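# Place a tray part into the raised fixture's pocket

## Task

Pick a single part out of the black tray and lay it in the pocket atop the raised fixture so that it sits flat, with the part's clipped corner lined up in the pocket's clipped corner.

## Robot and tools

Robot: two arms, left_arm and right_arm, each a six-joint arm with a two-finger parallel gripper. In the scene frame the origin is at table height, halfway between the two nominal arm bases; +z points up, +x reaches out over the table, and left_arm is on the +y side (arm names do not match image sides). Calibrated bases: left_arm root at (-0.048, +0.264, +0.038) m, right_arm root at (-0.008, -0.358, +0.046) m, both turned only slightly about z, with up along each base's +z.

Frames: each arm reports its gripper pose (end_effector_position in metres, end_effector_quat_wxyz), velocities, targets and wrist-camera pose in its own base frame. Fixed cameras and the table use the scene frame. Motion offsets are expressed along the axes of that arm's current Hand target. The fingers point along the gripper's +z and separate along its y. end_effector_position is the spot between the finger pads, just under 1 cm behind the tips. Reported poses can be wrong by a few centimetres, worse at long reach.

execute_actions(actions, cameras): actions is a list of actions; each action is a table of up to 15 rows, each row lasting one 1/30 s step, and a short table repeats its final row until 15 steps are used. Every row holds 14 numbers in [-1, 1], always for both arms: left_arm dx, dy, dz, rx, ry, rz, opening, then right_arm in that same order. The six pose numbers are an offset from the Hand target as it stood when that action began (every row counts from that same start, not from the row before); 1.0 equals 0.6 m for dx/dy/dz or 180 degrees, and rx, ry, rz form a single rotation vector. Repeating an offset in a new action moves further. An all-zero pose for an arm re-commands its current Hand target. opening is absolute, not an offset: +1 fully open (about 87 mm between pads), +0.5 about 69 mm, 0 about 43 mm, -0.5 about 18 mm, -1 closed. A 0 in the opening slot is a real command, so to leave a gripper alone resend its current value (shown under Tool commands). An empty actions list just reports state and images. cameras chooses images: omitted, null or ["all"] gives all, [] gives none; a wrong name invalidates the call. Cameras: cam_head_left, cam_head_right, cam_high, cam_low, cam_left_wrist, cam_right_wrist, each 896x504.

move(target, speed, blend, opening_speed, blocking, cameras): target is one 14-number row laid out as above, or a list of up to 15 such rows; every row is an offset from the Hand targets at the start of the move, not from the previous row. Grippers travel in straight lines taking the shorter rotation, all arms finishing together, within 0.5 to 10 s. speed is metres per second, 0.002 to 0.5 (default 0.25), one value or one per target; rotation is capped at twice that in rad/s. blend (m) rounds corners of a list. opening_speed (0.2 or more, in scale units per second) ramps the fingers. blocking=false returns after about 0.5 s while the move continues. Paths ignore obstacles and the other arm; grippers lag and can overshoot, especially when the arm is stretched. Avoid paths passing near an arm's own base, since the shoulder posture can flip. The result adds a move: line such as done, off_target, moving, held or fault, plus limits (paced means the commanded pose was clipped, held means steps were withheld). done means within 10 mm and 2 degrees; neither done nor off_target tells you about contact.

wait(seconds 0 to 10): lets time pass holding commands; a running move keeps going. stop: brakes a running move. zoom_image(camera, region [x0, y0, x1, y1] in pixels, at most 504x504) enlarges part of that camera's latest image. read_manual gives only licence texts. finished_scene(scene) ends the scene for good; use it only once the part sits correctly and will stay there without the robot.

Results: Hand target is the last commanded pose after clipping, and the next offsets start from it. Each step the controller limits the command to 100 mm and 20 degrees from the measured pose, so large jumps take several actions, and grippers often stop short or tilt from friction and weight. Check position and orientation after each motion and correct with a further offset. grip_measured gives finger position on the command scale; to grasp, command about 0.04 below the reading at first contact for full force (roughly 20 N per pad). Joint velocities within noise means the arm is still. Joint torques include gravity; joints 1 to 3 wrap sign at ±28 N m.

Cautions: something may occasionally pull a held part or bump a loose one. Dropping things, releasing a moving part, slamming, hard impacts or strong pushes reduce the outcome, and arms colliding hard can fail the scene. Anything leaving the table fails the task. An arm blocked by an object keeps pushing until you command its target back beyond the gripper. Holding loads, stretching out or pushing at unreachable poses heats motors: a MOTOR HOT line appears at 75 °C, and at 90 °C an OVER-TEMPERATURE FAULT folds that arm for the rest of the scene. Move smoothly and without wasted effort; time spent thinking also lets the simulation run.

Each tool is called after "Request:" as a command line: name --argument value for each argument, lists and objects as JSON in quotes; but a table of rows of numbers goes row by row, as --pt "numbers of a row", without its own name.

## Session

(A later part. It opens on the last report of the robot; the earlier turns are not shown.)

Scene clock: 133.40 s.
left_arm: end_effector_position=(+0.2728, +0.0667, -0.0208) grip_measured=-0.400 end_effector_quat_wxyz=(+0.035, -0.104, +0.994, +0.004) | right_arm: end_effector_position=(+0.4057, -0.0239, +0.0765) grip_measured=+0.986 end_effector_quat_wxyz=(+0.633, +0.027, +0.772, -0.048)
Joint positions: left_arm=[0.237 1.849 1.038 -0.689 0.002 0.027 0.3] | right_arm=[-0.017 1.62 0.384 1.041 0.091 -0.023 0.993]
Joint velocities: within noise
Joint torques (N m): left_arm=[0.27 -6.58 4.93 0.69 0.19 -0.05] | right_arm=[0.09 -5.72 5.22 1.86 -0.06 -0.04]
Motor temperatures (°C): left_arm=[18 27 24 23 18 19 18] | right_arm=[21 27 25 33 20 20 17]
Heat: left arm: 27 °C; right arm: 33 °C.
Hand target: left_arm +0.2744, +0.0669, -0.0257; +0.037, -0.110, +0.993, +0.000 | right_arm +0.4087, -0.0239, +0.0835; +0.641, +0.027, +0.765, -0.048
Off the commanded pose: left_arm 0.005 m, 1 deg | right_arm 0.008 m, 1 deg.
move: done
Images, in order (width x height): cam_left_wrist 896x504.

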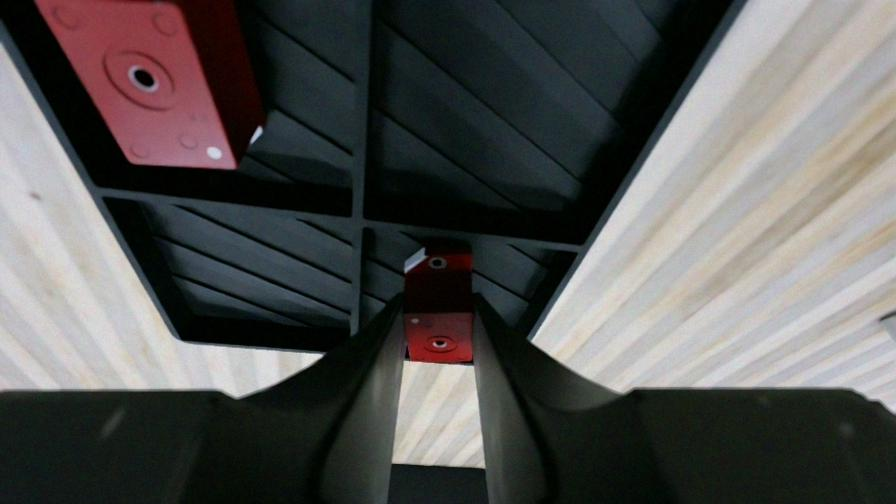

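Request:
move --pt "-0.0215 -0.0023 -0.291 0 0 0 -0.7 0 0 0 0 0 0 1" --pt "-0.002 -0.499 -0.288 0 0 0.117 -0.7 0 0 0 0 0 0 1" --blend 0.04

Request:
zoom_image --camera "cam_left_wrist" --region '[300, 150, 640, 450]'

Request:
zoom_image --camera "cam_low" --region '[280, 120, 480, 300]'

Scene clock: 160.20 s.
left_arm: end_effector_position=(+0.3261, -0.2289, +0.1466) grip_measured=-0.400 end_effector_quat_wxyz=(+0.044, +0.081, +0.996, -0.005) | right_arm: end_effector_position=(+0.4057, -0.0239, +0.0765) grip_measured=+0.986 end_effector_quat_wxyz=(+0.633, +0.027, +0.772, -0.048)
Joint positions: left_arm=[-0.584 2.193 2.237 -1.534 -0.034 -0.421 0.3] | right_arm=[-0.017 1.62 0.384 1.041 0.091 -0.023 0.993]
Joint velocities: within noise
Joint torques (N m): left_arm=[0.18 -10.3 8.61 0.3 -0.1 -0.09] | right_arm=[0.09 -5.72 5.2 1.86 -0.06 -0.04]
Motor temperatures (°C): left_arm=[18 27 24 23 18 19 19] | right_arm=[21 27 25 34 20 20 17]
Heat: left arm: 27 °C; right arm: 34 °C.
Hand target: left_arm +0.3284, -0.2263, +0.1493; +0.036, +0.073, +0.997, +0.006 | right_arm +0.4087, -0.0239, +0.0835; +0.641, +0.027, +0.765, -0.048
Off the commanded pose: left_arm 0.004 m, 2 deg | right_arm 0.008 m, 1 deg.
joint sent to its limit (left arm) — joint 4 (wrist pitch), lower limit. The joint targets still meet the commanded pose.
move: done

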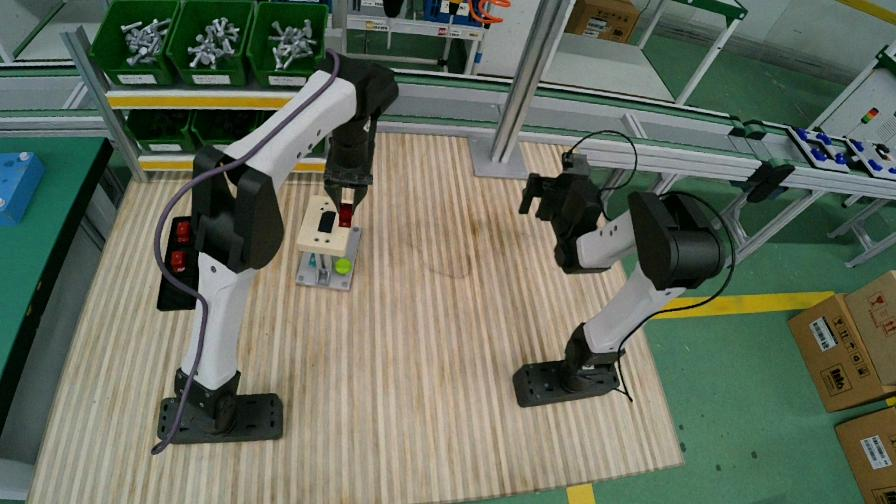

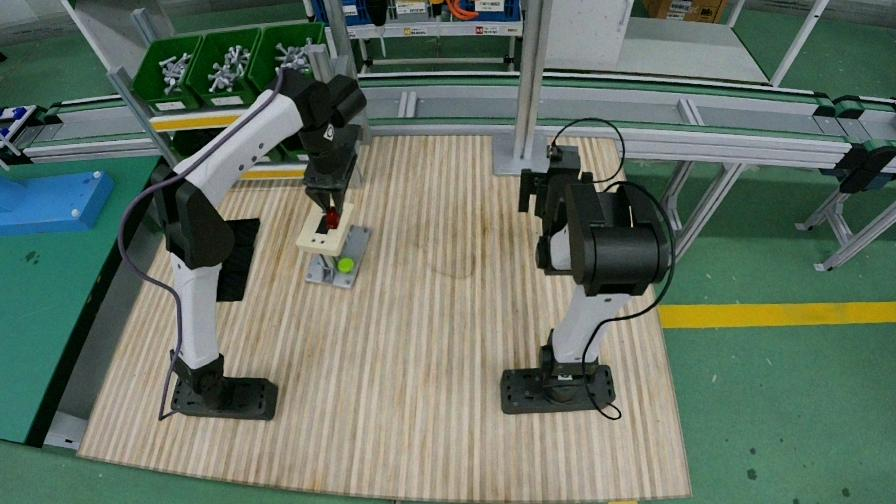

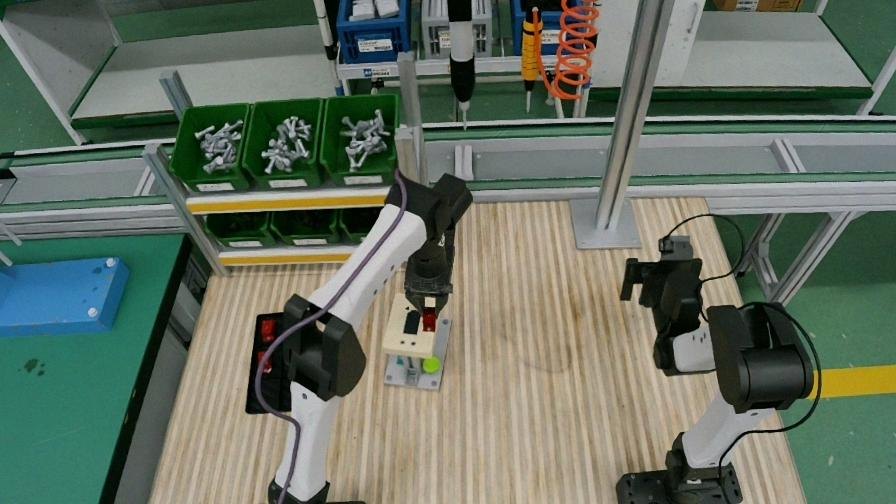

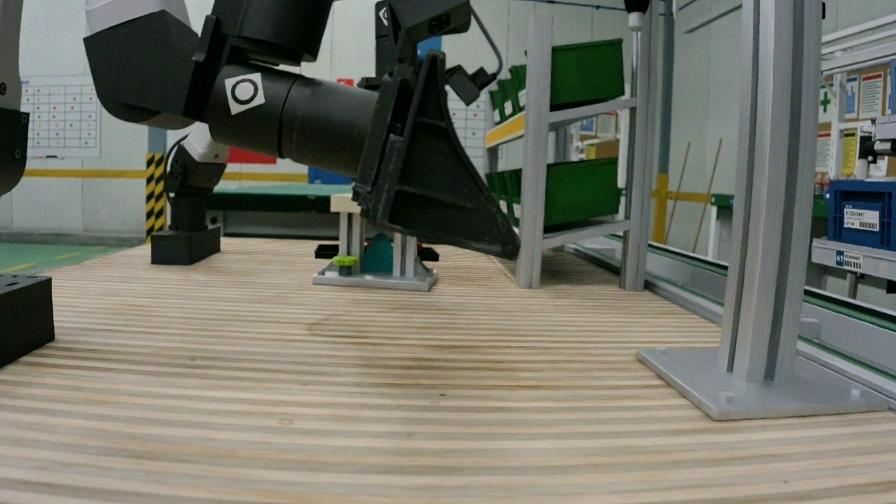

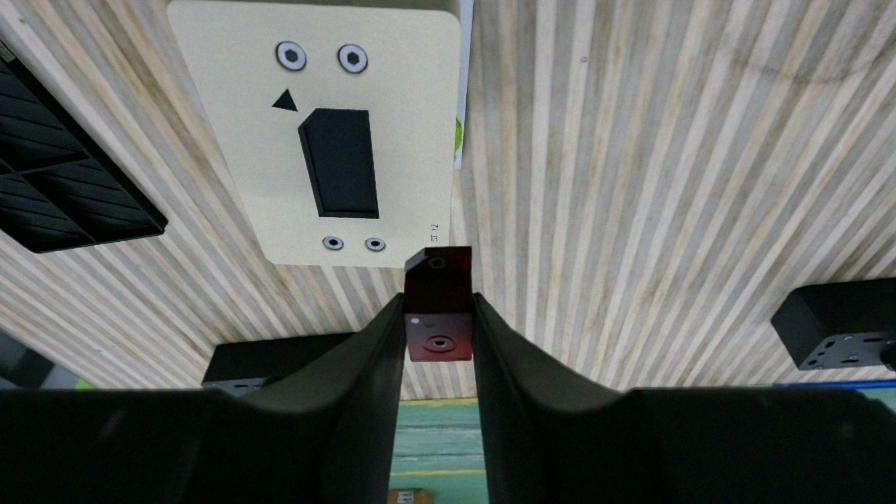

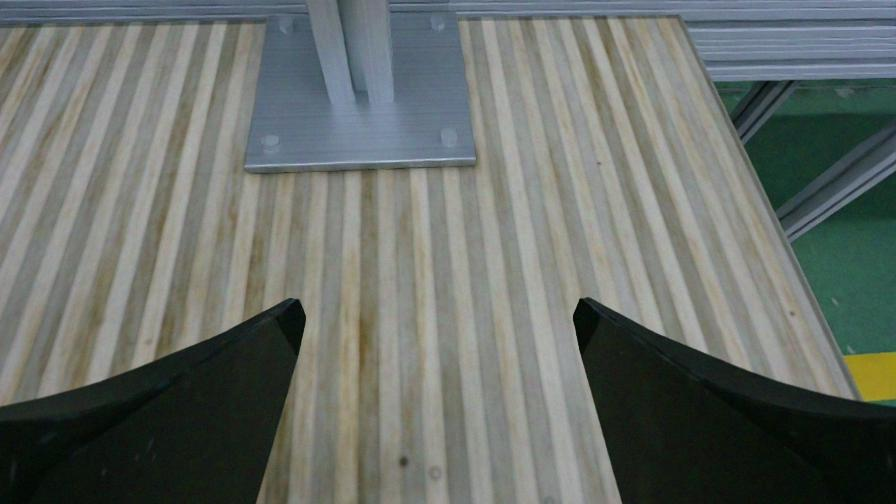

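Scaled by 1.482 from the camera's 896x504 image, which has a finer 1280x720 frame.

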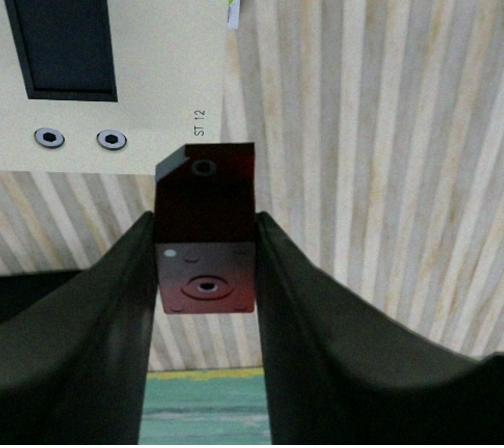

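Scaled by 2.520 from the camera's 896x504 image, which has a finer 1280x720 frame.

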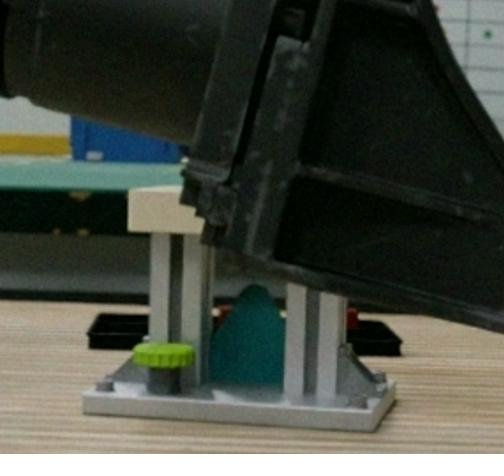

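Request:
move --target '[-0.060,0.054,0.0044,0,0.0055,0.011,-0.7,0,0,0,0,0,0,1]' --speed 0.15 --cameras '["cam_left_wrist","cam_high"]'

Request:
zoom_image --camera "cam_left_wrist" --region '[320, 150, 560, 390]'

Request:
zoom_image --camera "cam_high" --region '[360, 240, 480, 400]'

Scene clock: 206.70 s.
left_arm: end_effector_position=(+0.3682, -0.1973, +0.1486) grip_measured=-0.400 end_effector_quat_wxyz=(+0.066, +0.082, +0.994, -0.009) | right_arm: end_effector_position=(+0.4057, -0.0239, +0.0765) grip_measured=+0.986 end_effector_quat_wxyz=(+0.633, +0.027, +0.772, -0.048)
Joint positions: left_arm=[-0.476 2.256 2.353 -1.539 -0.035 -0.309 0.3] | right_arm=[-0.017 1.62 0.384 1.041 0.091 -0.023 0.993]
Joint velocities: within noise
Joint torques (N m): left_arm=[-0.73 -10.37 8.62 0.43 0.06 0.11] | right_arm=[0.09 -5.74 5.2 1.86 -0.06 -0.04]
Motor temperatures (°C): left_arm=[18 30 28 22 18 19 19] | right_arm=[21 27 26 35 20 20 17]
Heat: left arm: 30 °C; right arm: 35 °C.
Hand target: left_arm +0.3688, -0.1995, +0.1498; +0.027, +0.091, +0.995, +0.008 | right_arm +0.4087, -0.0239, +0.0835; +0.641, +0.027, +0.765, -0.048
Off the commanded pose: left_arm 0.003 m, 5 deg | right_arm 0.008 m, 1 deg.
joint sent to its limit (left arm) — joint 4 (wrist pitch), lower limit. The joint targets are off in orientation, not in position.
move: off_target (left_arm)
Images, in order (width x height): cam_high 896x504, cam_left_wrist 896x504.

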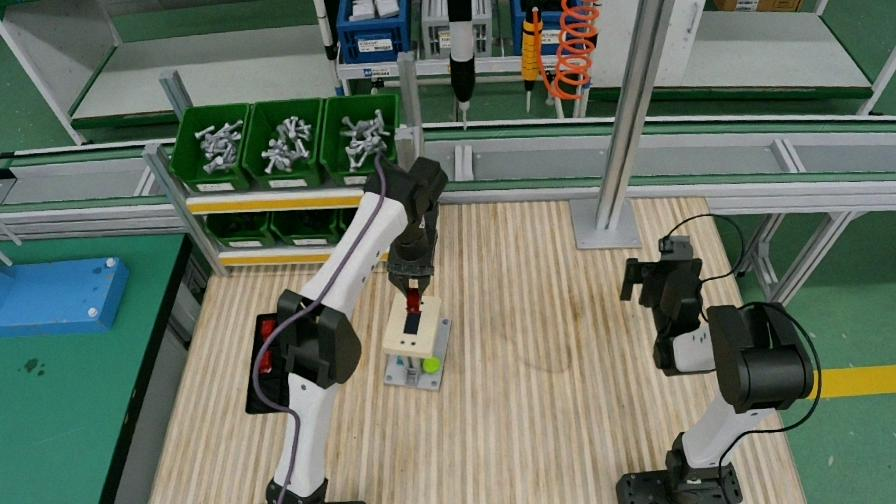

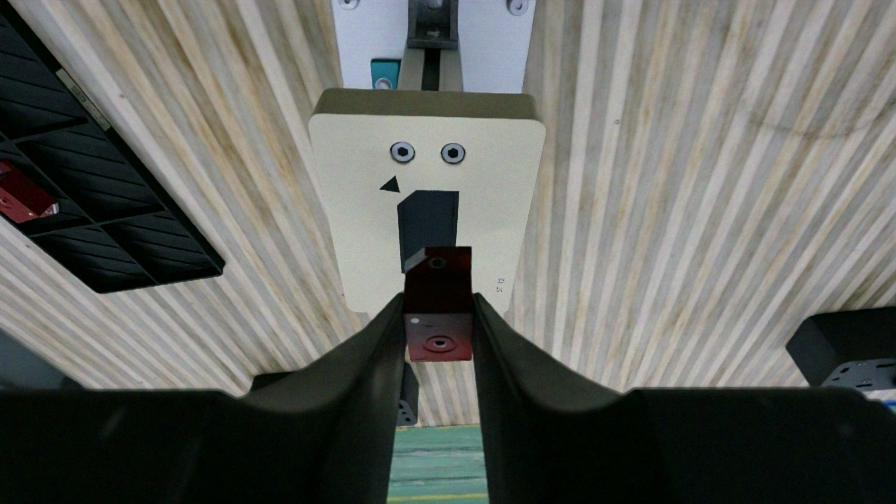

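Scaled by 2.100 from the camera's 896x504 image, which has a finer 1280x720 frame.

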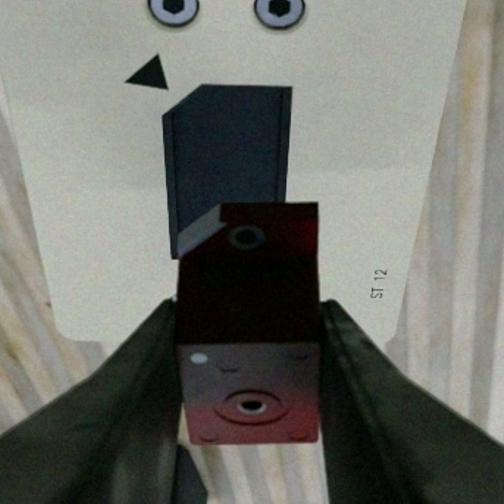

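Scaled by 3.150 from the camera's 896x504 image, which has a finer 1280x720 frame.

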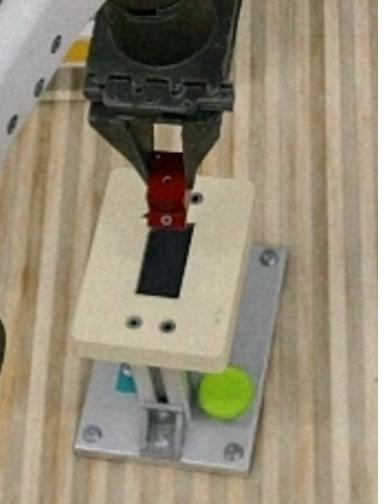

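Request:
move --target '[0.001,0.0065,0.02,0,-0.002,0.004,-0.7,0,0,0,0,0,0,1]' --speed 0.1 --cameras '["cam_left_wrist","cam_high"]'

Request:
zoom_image --camera "cam_left_wrist" --region '[320, 150, 560, 390]'

Request:
zoom_image --camera "cam_high" --region '[360, 240, 480, 400]'

Scene clock: 219.53 s.
left_arm: end_effector_position=(+0.3690, -0.1968, +0.1388) grip_measured=-0.400 end_effector_quat_wxyz=(+0.055, +0.092, +0.994, -0.003) | right_arm: end_effector_position=(+0.4057, -0.0239, +0.0765) grip_measured=+0.986 end_effector_quat_wxyz=(+0.633, +0.027, +0.772, -0.048)
Joint positions: left_arm=[-0.476 2.28 2.353 -1.539 -0.035 -0.289 0.3] | right_arm=[-0.017 1.62 0.384 1.041 0.091 -0.023 0.993]
Joint velocities: within noise
Joint torques (N m): left_arm=[-0.05 -10.59 7.68 0.39 0.03 0.11] | right_arm=[0.09 -5.72 5.22 1.86 -0.06 -0.04]
Motor temperatures (°C): left_arm=[18 31 27 22 18 19 19] | right_arm=[21 27 26 35 20 20 17]
Heat: left arm: 31 °C; right arm: 35 °C.
Hand target: left_arm +0.3696, -0.1955, +0.1379; +0.030, +0.097, +0.995, +0.008 | right_arm +0.4087, -0.0239, +0.0835; +0.641, +0.027, +0.765, -0.048
Off the commanded pose: left_arm 0.002 m, 3 deg | right_arm 0.008 m, 1 deg.
joint sent to its limit (left arm) — joint 4 (wrist pitch), lower limit. The joint targets still meet the commanded pose.
move: off_target (left_arm)
Images, in order (width x height): cam_high 896x504, cam_left_wrist 896x504.

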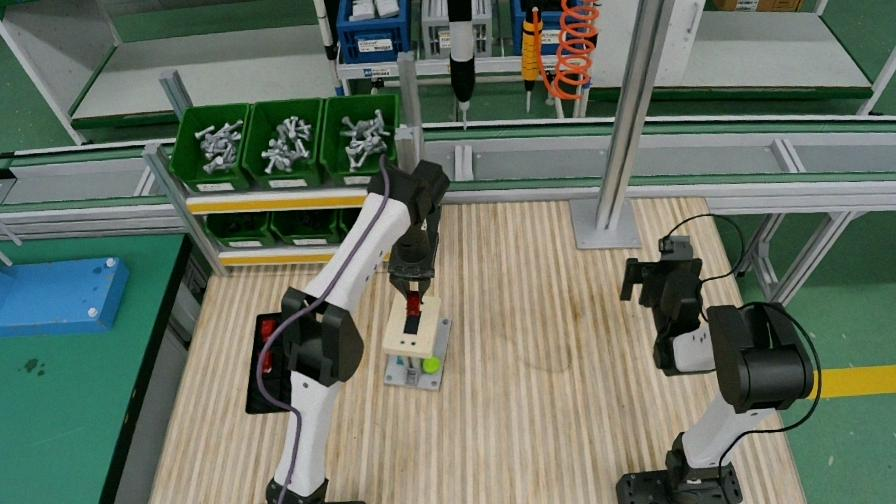

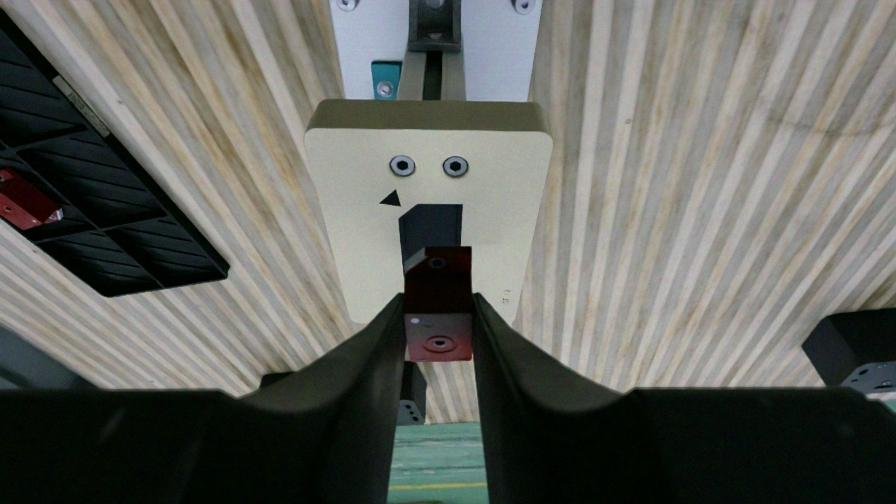

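Scaled by 2.100 from the camera's 896x504 image, which has a finer 1280x720 frame.

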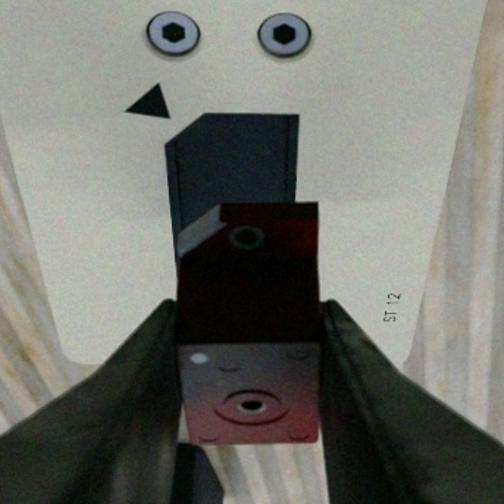

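Scaled by 3.150 from the camera's 896x504 image, which has a finer 1280x720 frame.

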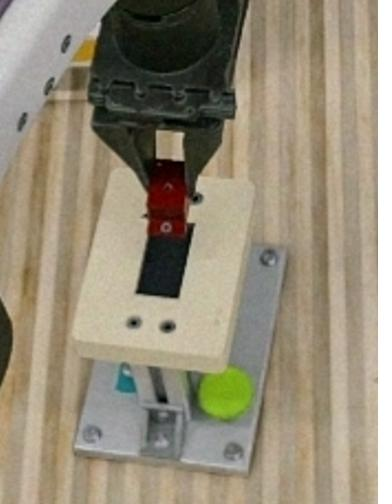

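Request:
move --target '[-0.0065,0.003,0.016,0,0.006,0,-0.7,0,0,0,0,0,0,1]' --speed 0.1 --cameras '["cam_left_wrist","cam_high"]'

Request:
zoom_image --camera "cam_left_wrist" --region '[320, 150, 560, 390]'

Request:
zoom_image --camera "cam_high" --region '[360, 240, 480, 400]'

Scene clock: 233.53 s.
left_arm: end_effector_position=(+0.3721, -0.1955, +0.1274) grip_measured=-0.400 end_effector_quat_wxyz=(+0.043, +0.094, +0.995, +0.002) | right_arm: end_effector_position=(+0.4057, -0.0239, +0.0765) grip_measured=+0.986 end_effector_quat_wxyz=(+0.633, +0.027, +0.772, -0.048)
Joint positions: left_arm=[-0.471 2.313 2.361 -1.539 -0.035 -0.28 0.3] | right_arm=[-0.017 1.62 0.384 1.041 0.091 -0.023 0.993]
Joint velocities: within noise
Joint torques (N m): left_arm=[0.34 -10.84 8.61 0.34 0.09 0.11] | right_arm=[0.09 -5.72 5.2 1.86 -0.06 -0.04]
Motor temperatures (°C): left_arm=[18 33 27 22 18 19 19] | right_arm=[21 27 26 36 20 20 17]
Heat: left arm: 33 °C; right arm: 36 °C.
Hand target: left_arm +0.3744, -0.1943, +0.1286; +0.021, +0.097, +0.995, +0.008 | right_arm +0.4087, -0.0239, +0.0835; +0.641, +0.027, +0.765, -0.048
Off the commanded pose: left_arm 0.003 m, 3 deg | right_arm 0.008 m, 1 deg.
joint sent to its limit (left arm) — joint 4 (wrist pitch), lower limit. The joint targets are off in orientation, not in position.
move: off_target (left_arm)
Images, in order (width x height): cam_high 896x504, cam_left_wrist 896x504.

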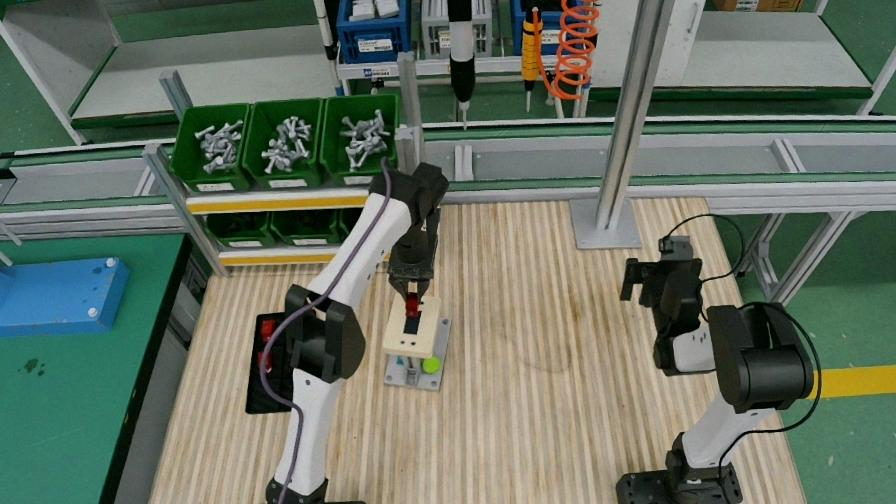

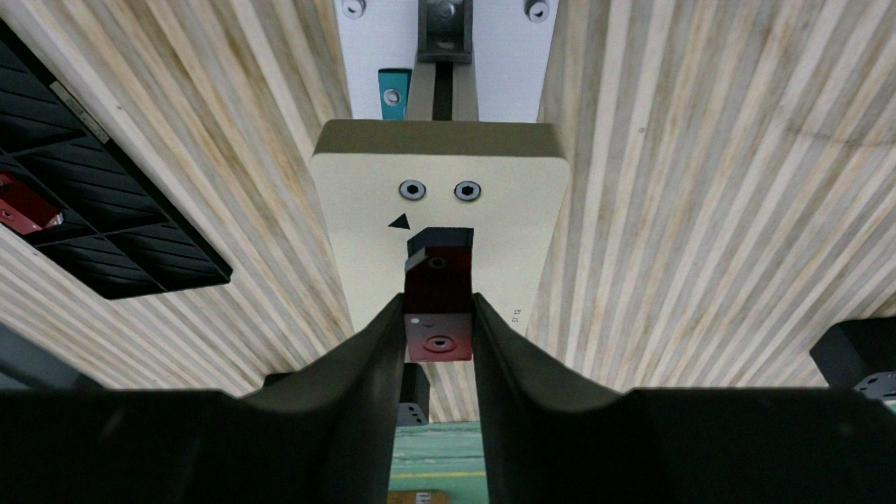

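Scaled by 2.100 from the camera's 896x504 image, which has a finer 1280x720 frame.

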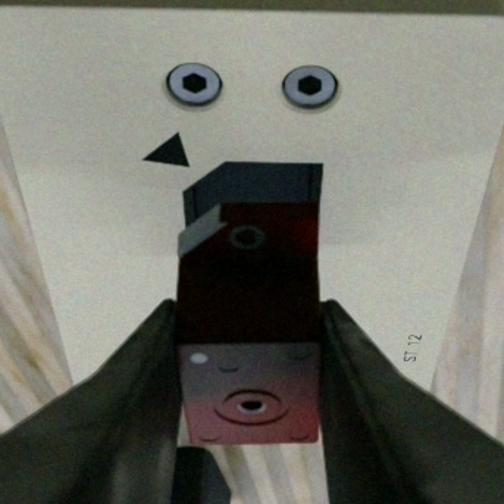

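Scaled by 3.150 from the camera's 896x504 image, which has a finer 1280x720 frame.

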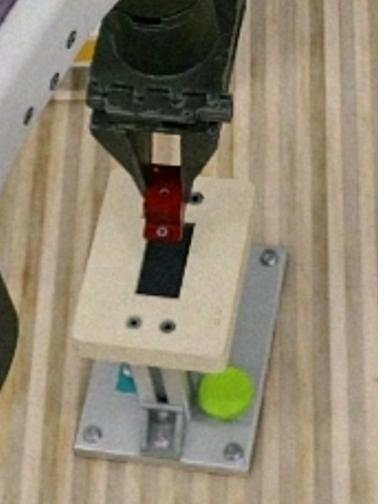

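Request:
move --target '[-0.001,-0.001,0.010,0,0,0.002,-0.7,0,0,0,0,0,0,1]' --speed 0.1 --cameras '["cam_left_wrist","cam_high"]'

Request:
zoom_image --camera "cam_left_wrist" --region '[320, 150, 560, 390]'

Request:
zoom_image --camera "cam_high" --region '[360, 240, 480, 400]'

Scene clock: 242.43 s.
left_arm: end_effector_position=(+0.3730, -0.1953, +0.1213) grip_measured=-0.400 end_effector_quat_wxyz=(+0.037, +0.096, +0.995, +0.004) | right_arm: end_effector_position=(+0.4057, -0.0239, +0.0765) grip_measured=+0.986 end_effector_quat_wxyz=(+0.633, +0.027, +0.772, -0.048)
Joint positions: left_arm=[-0.47 2.331 2.365 -1.539 -0.035 -0.276 0.3] | right_arm=[-0.017 1.62 0.384 1.041 0.091 -0.023 0.993]
Joint velocities: within noise
Joint torques (N m): left_arm=[0.13 -10.91 8.73 0.32 0.09 0.11] | right_arm=[0.09 -5.72 5.2 1.86 -0.05 -0.04]
Motor temperatures (°C): left_arm=[18 34 28 22 18 19 19] | right_arm=[21 27 26 36 20 20 17]
Heat: left arm: 34 °C; right arm: 36 °C.
Hand target: left_arm +0.3752, -0.1949, +0.1225; +0.021, +0.100, +0.995, +0.009 | right_arm +0.4087, -0.0239, +0.0835; +0.641, +0.027, +0.765, -0.048
Off the commanded pose: left_arm 0.003 m, 2 deg | right_arm 0.008 m, 1 deg.
joint sent to its limit (left arm) — joint 4 (wrist pitch), lower limit. The joint targets still meet the commanded pose.
move: done
Images, in order (width x height): cam_high 896x504, cam_left_wrist 896x504.

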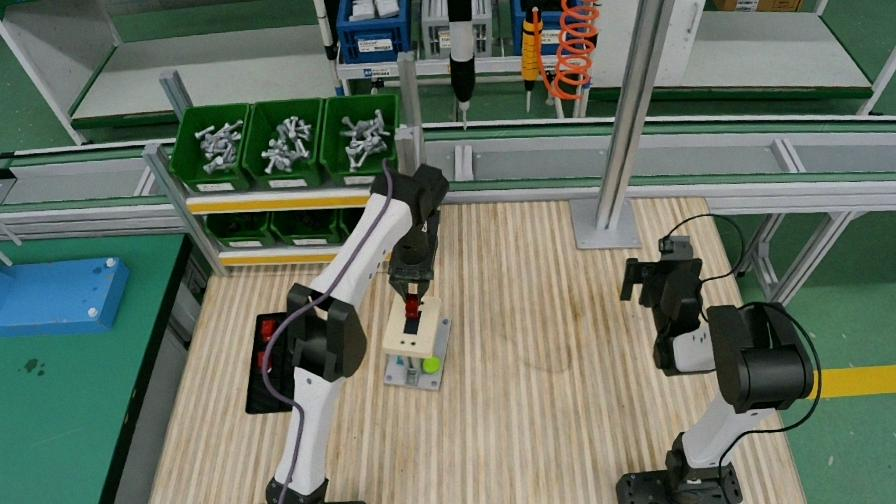

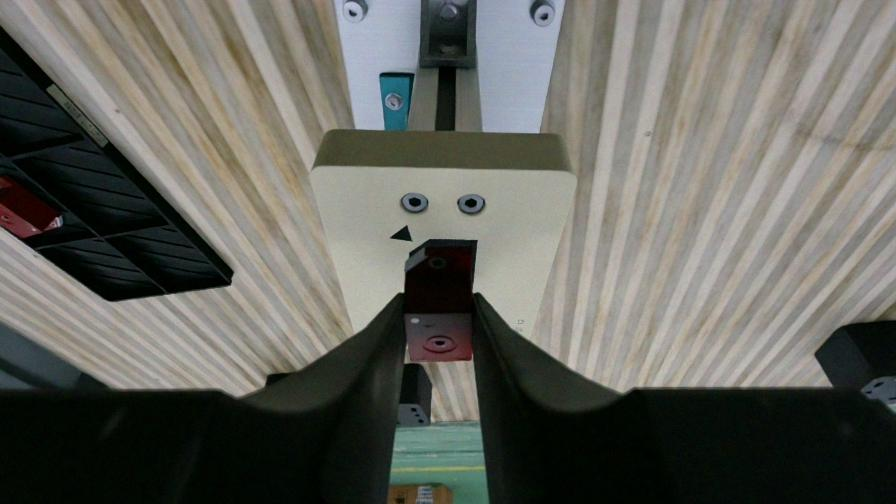

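Scaled by 2.100 from the camera's 896x504 image, which has a finer 1280x720 frame.

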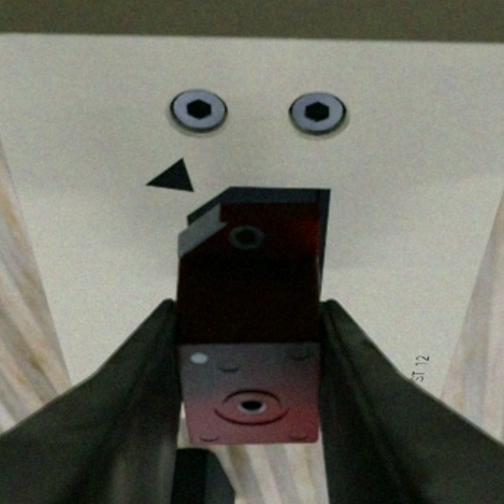

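Scaled by 3.150 from the camera's 896x504 image, which has a finer 1280x720 frame.

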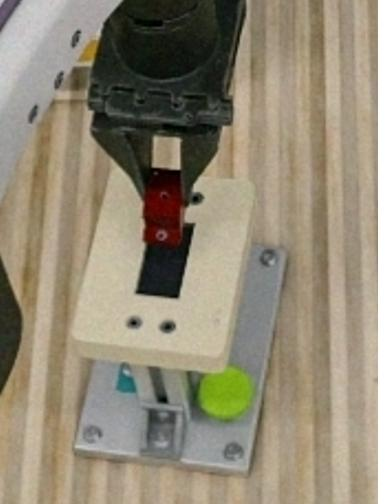

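Request:
move --target '[0,-0.0035,0.005,0,-0.006,0,-0.7,0,0,0,0,0,0,1]' --speed 0.06 --cameras '["cam_left_wrist","cam_high"]'

Request:
zoom_image --camera "cam_left_wrist" --region '[380, 200, 500, 320]'

Request:
zoom_image --camera "cam_high" --region '[360, 240, 480, 400]'

Scene clock: 252.27 s.
left_arm: end_effector_position=(+0.3737, -0.1957, +0.1189) grip_measured=-0.400 end_effector_quat_wxyz=(+0.035, +0.097, +0.995, +0.005) | right_arm: end_effector_position=(+0.4057, -0.0239, +0.0765) grip_measured=+0.986 end_effector_quat_wxyz=(+0.633, +0.027, +0.772, -0.048)
Joint positions: left_arm=[-0.47 2.339 2.369 -1.54 -0.035 -0.275 0.3] | right_arm=[-0.017 1.62 0.384 1.041 0.091 -0.023 0.993]
Joint velocities: within noise
Joint torques (N m): left_arm=[-0.5 -10.89 8.66 0.31 0.02 0.05] | right_arm=[0.09 -5.74 5.22 1.86 -0.06 -0.04]
Motor temperatures (°C): left_arm=[18 35 28 22 18 19 19] | right_arm=[21 27 26 36 20 19 17]
Heat: left arm: 35 °C; right arm: 36 °C.
Hand target: left_arm +0.3748, -0.1969, +0.1195; +0.030, +0.100, +0.995, +0.008 | right_arm +0.4087, -0.0239, +0.0835; +0.641, +0.027, +0.765, -0.048
Off the commanded pose: left_arm 0.002 m, 1 deg | right_arm 0.008 m, 1 deg.
joint sent to its limit (left arm) — joint 4 (wrist pitch), lower limit. The joint targets still meet the commanded pose.
move: done
Images, in order (width x height): cam_high 896x504, cam_left_wrist 896x504.

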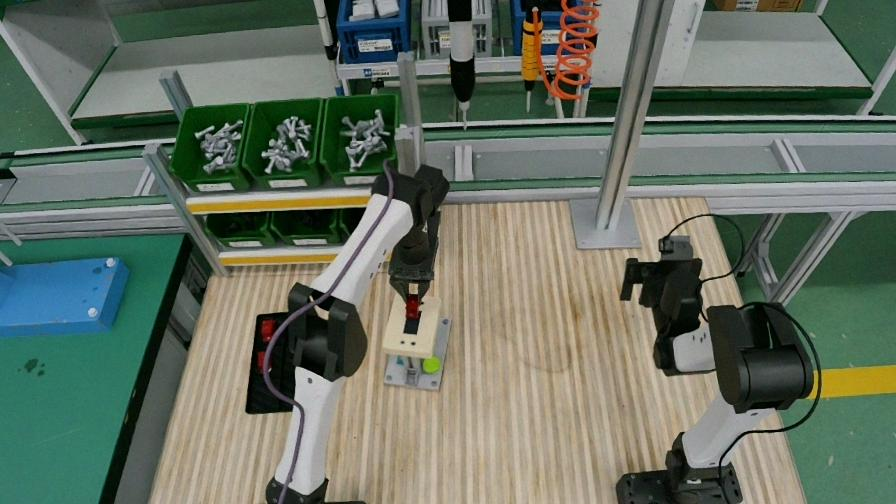

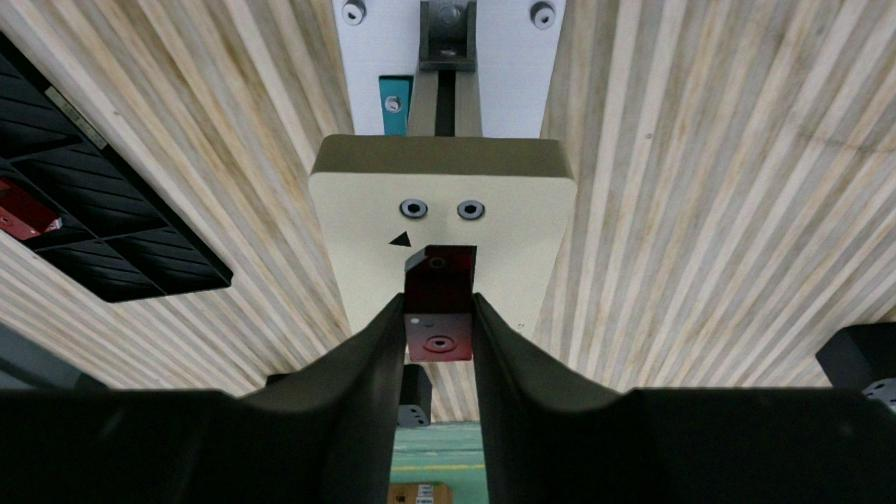

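Scaled by 4.200 from the camera's 896x504 image, which has a finer 1280x720 frame.

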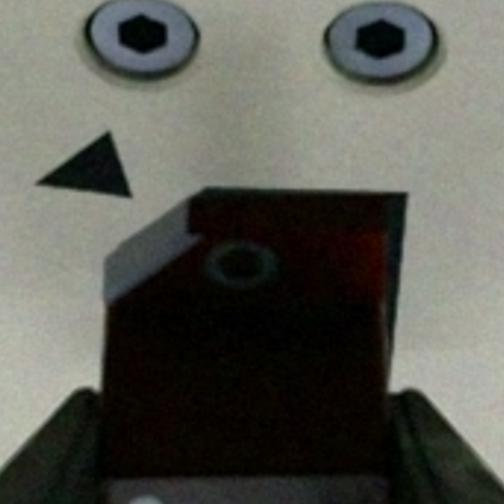

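Scaled by 3.150 from the camera's 896x504 image, which has a finer 1280x720 frame.

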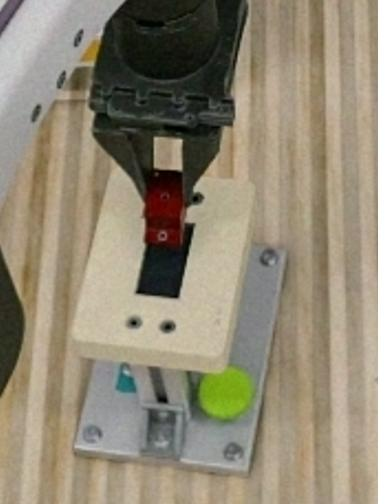

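Request:
move --target '[0,0,0,0,0,0,-0.7,-0.25,0,-0.25,0,0,0,1]' --cameras '["cam_low","cam_head_right","cam_high"]'

Request:
zoom_image --camera "cam_low" --region '[280, 100, 480, 300]'

Request:
zoom_image --camera "cam_head_right" --region '[270, 160, 400, 300]'

Scene clock: 267.47 s.
left_arm: end_effector_position=(+0.3737, -0.1957, +0.1189) grip_measured=-0.400 end_effector_quat_wxyz=(+0.035, +0.097, +0.995, +0.005) | right_arm: end_effector_position=(+0.2876, -0.0055, +0.2434) grip_measured=+0.986 end_effector_quat_wxyz=(+0.631, +0.022, +0.773, -0.050)
Joint positions: left_arm=[-0.47 2.339 2.369 -1.54 -0.035 -0.275 0.3] | right_arm=[0.114 0.643 0.651 -0.212 0.217 -0.006 0.993]
Joint velocities: within noise
Joint torques (N m): left_arm=[-0.51 -10.89 8.65 0.31 0.02 0.05] | right_arm=[0.75 0.18 8.99 1.78 0.08 0.03]
Motor temperatures (°C): left_arm=[18 34 27 21 18 19 19] | right_arm=[21 27 26 36 20 19 17]
Heat: left arm: 34 °C; right arm: 36 °C.
Hand target: left_arm +0.3748, -0.1969, +0.1195; +0.030, +0.100, +0.995, +0.008 | right_arm +0.2883, -0.0047, +0.2569; +0.641, +0.027, +0.766, -0.048
Off the commanded pose: left_arm 0.002 m, 1 deg | right_arm 0.014 m, 2 deg.
joint sent to its limit (left arm) — joint 4 (wrist pitch), lower limit. The joint targets still meet the commanded pose.
move: off_target (right_arm)
Images, in order (width x height): cam_head_right 896x504, cam_high 896x504, cam_low 896x504.

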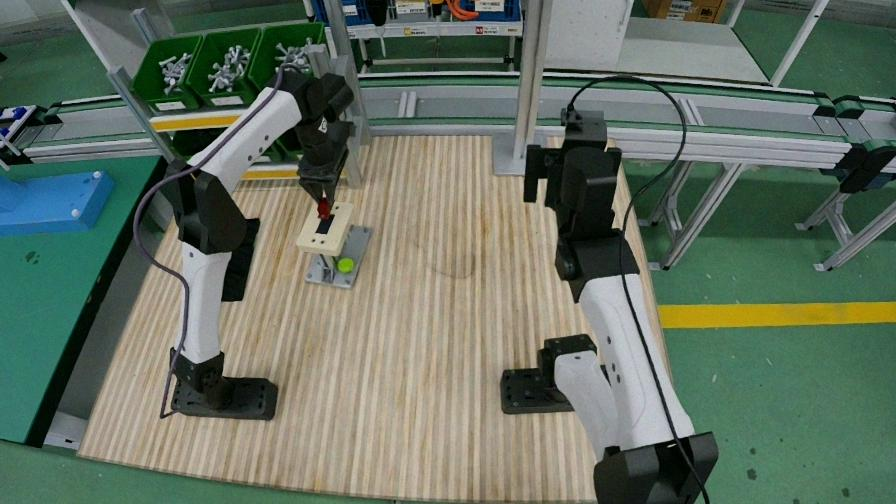

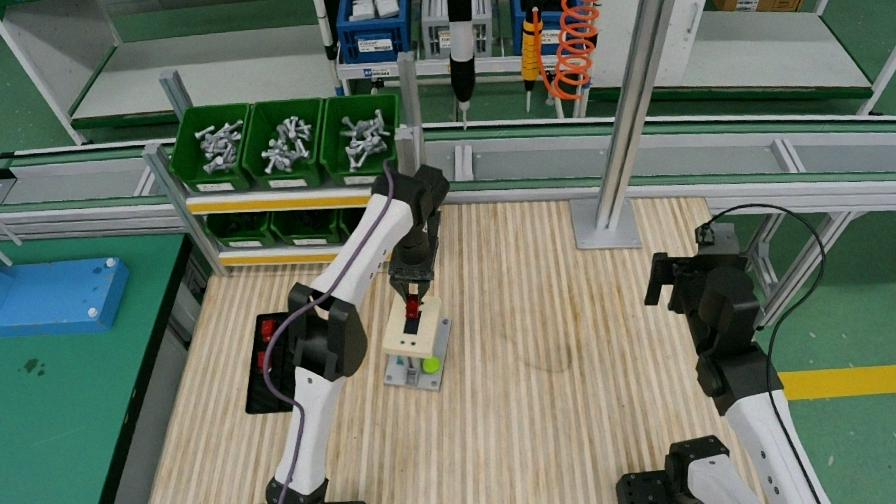

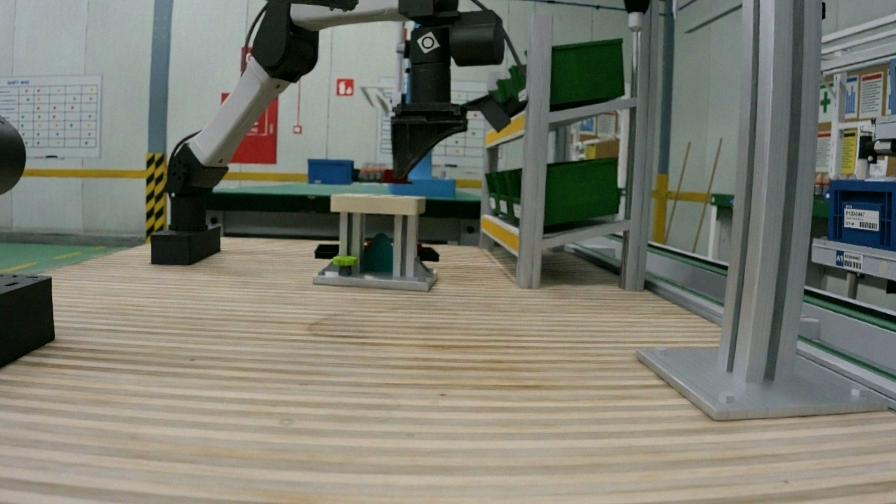

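Scaled by 2.520 from the camera's 896x504 image, which has a finer 1280x720 frame.

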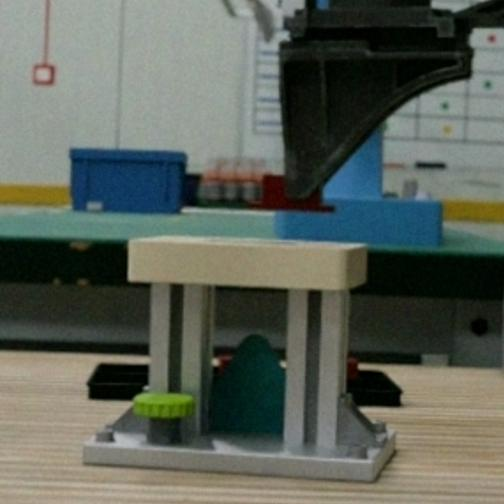

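Scaled by 3.600 from the camera's 896x504 image, which has a finer 1280x720 frame.

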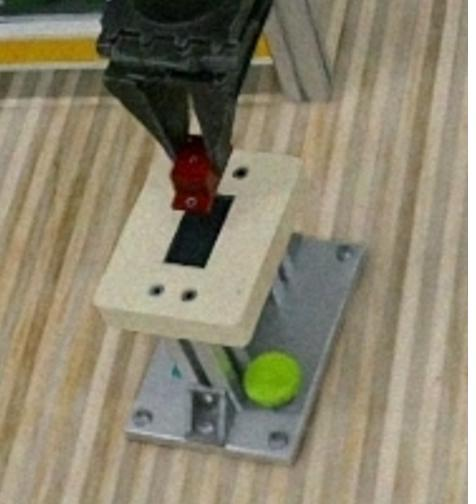

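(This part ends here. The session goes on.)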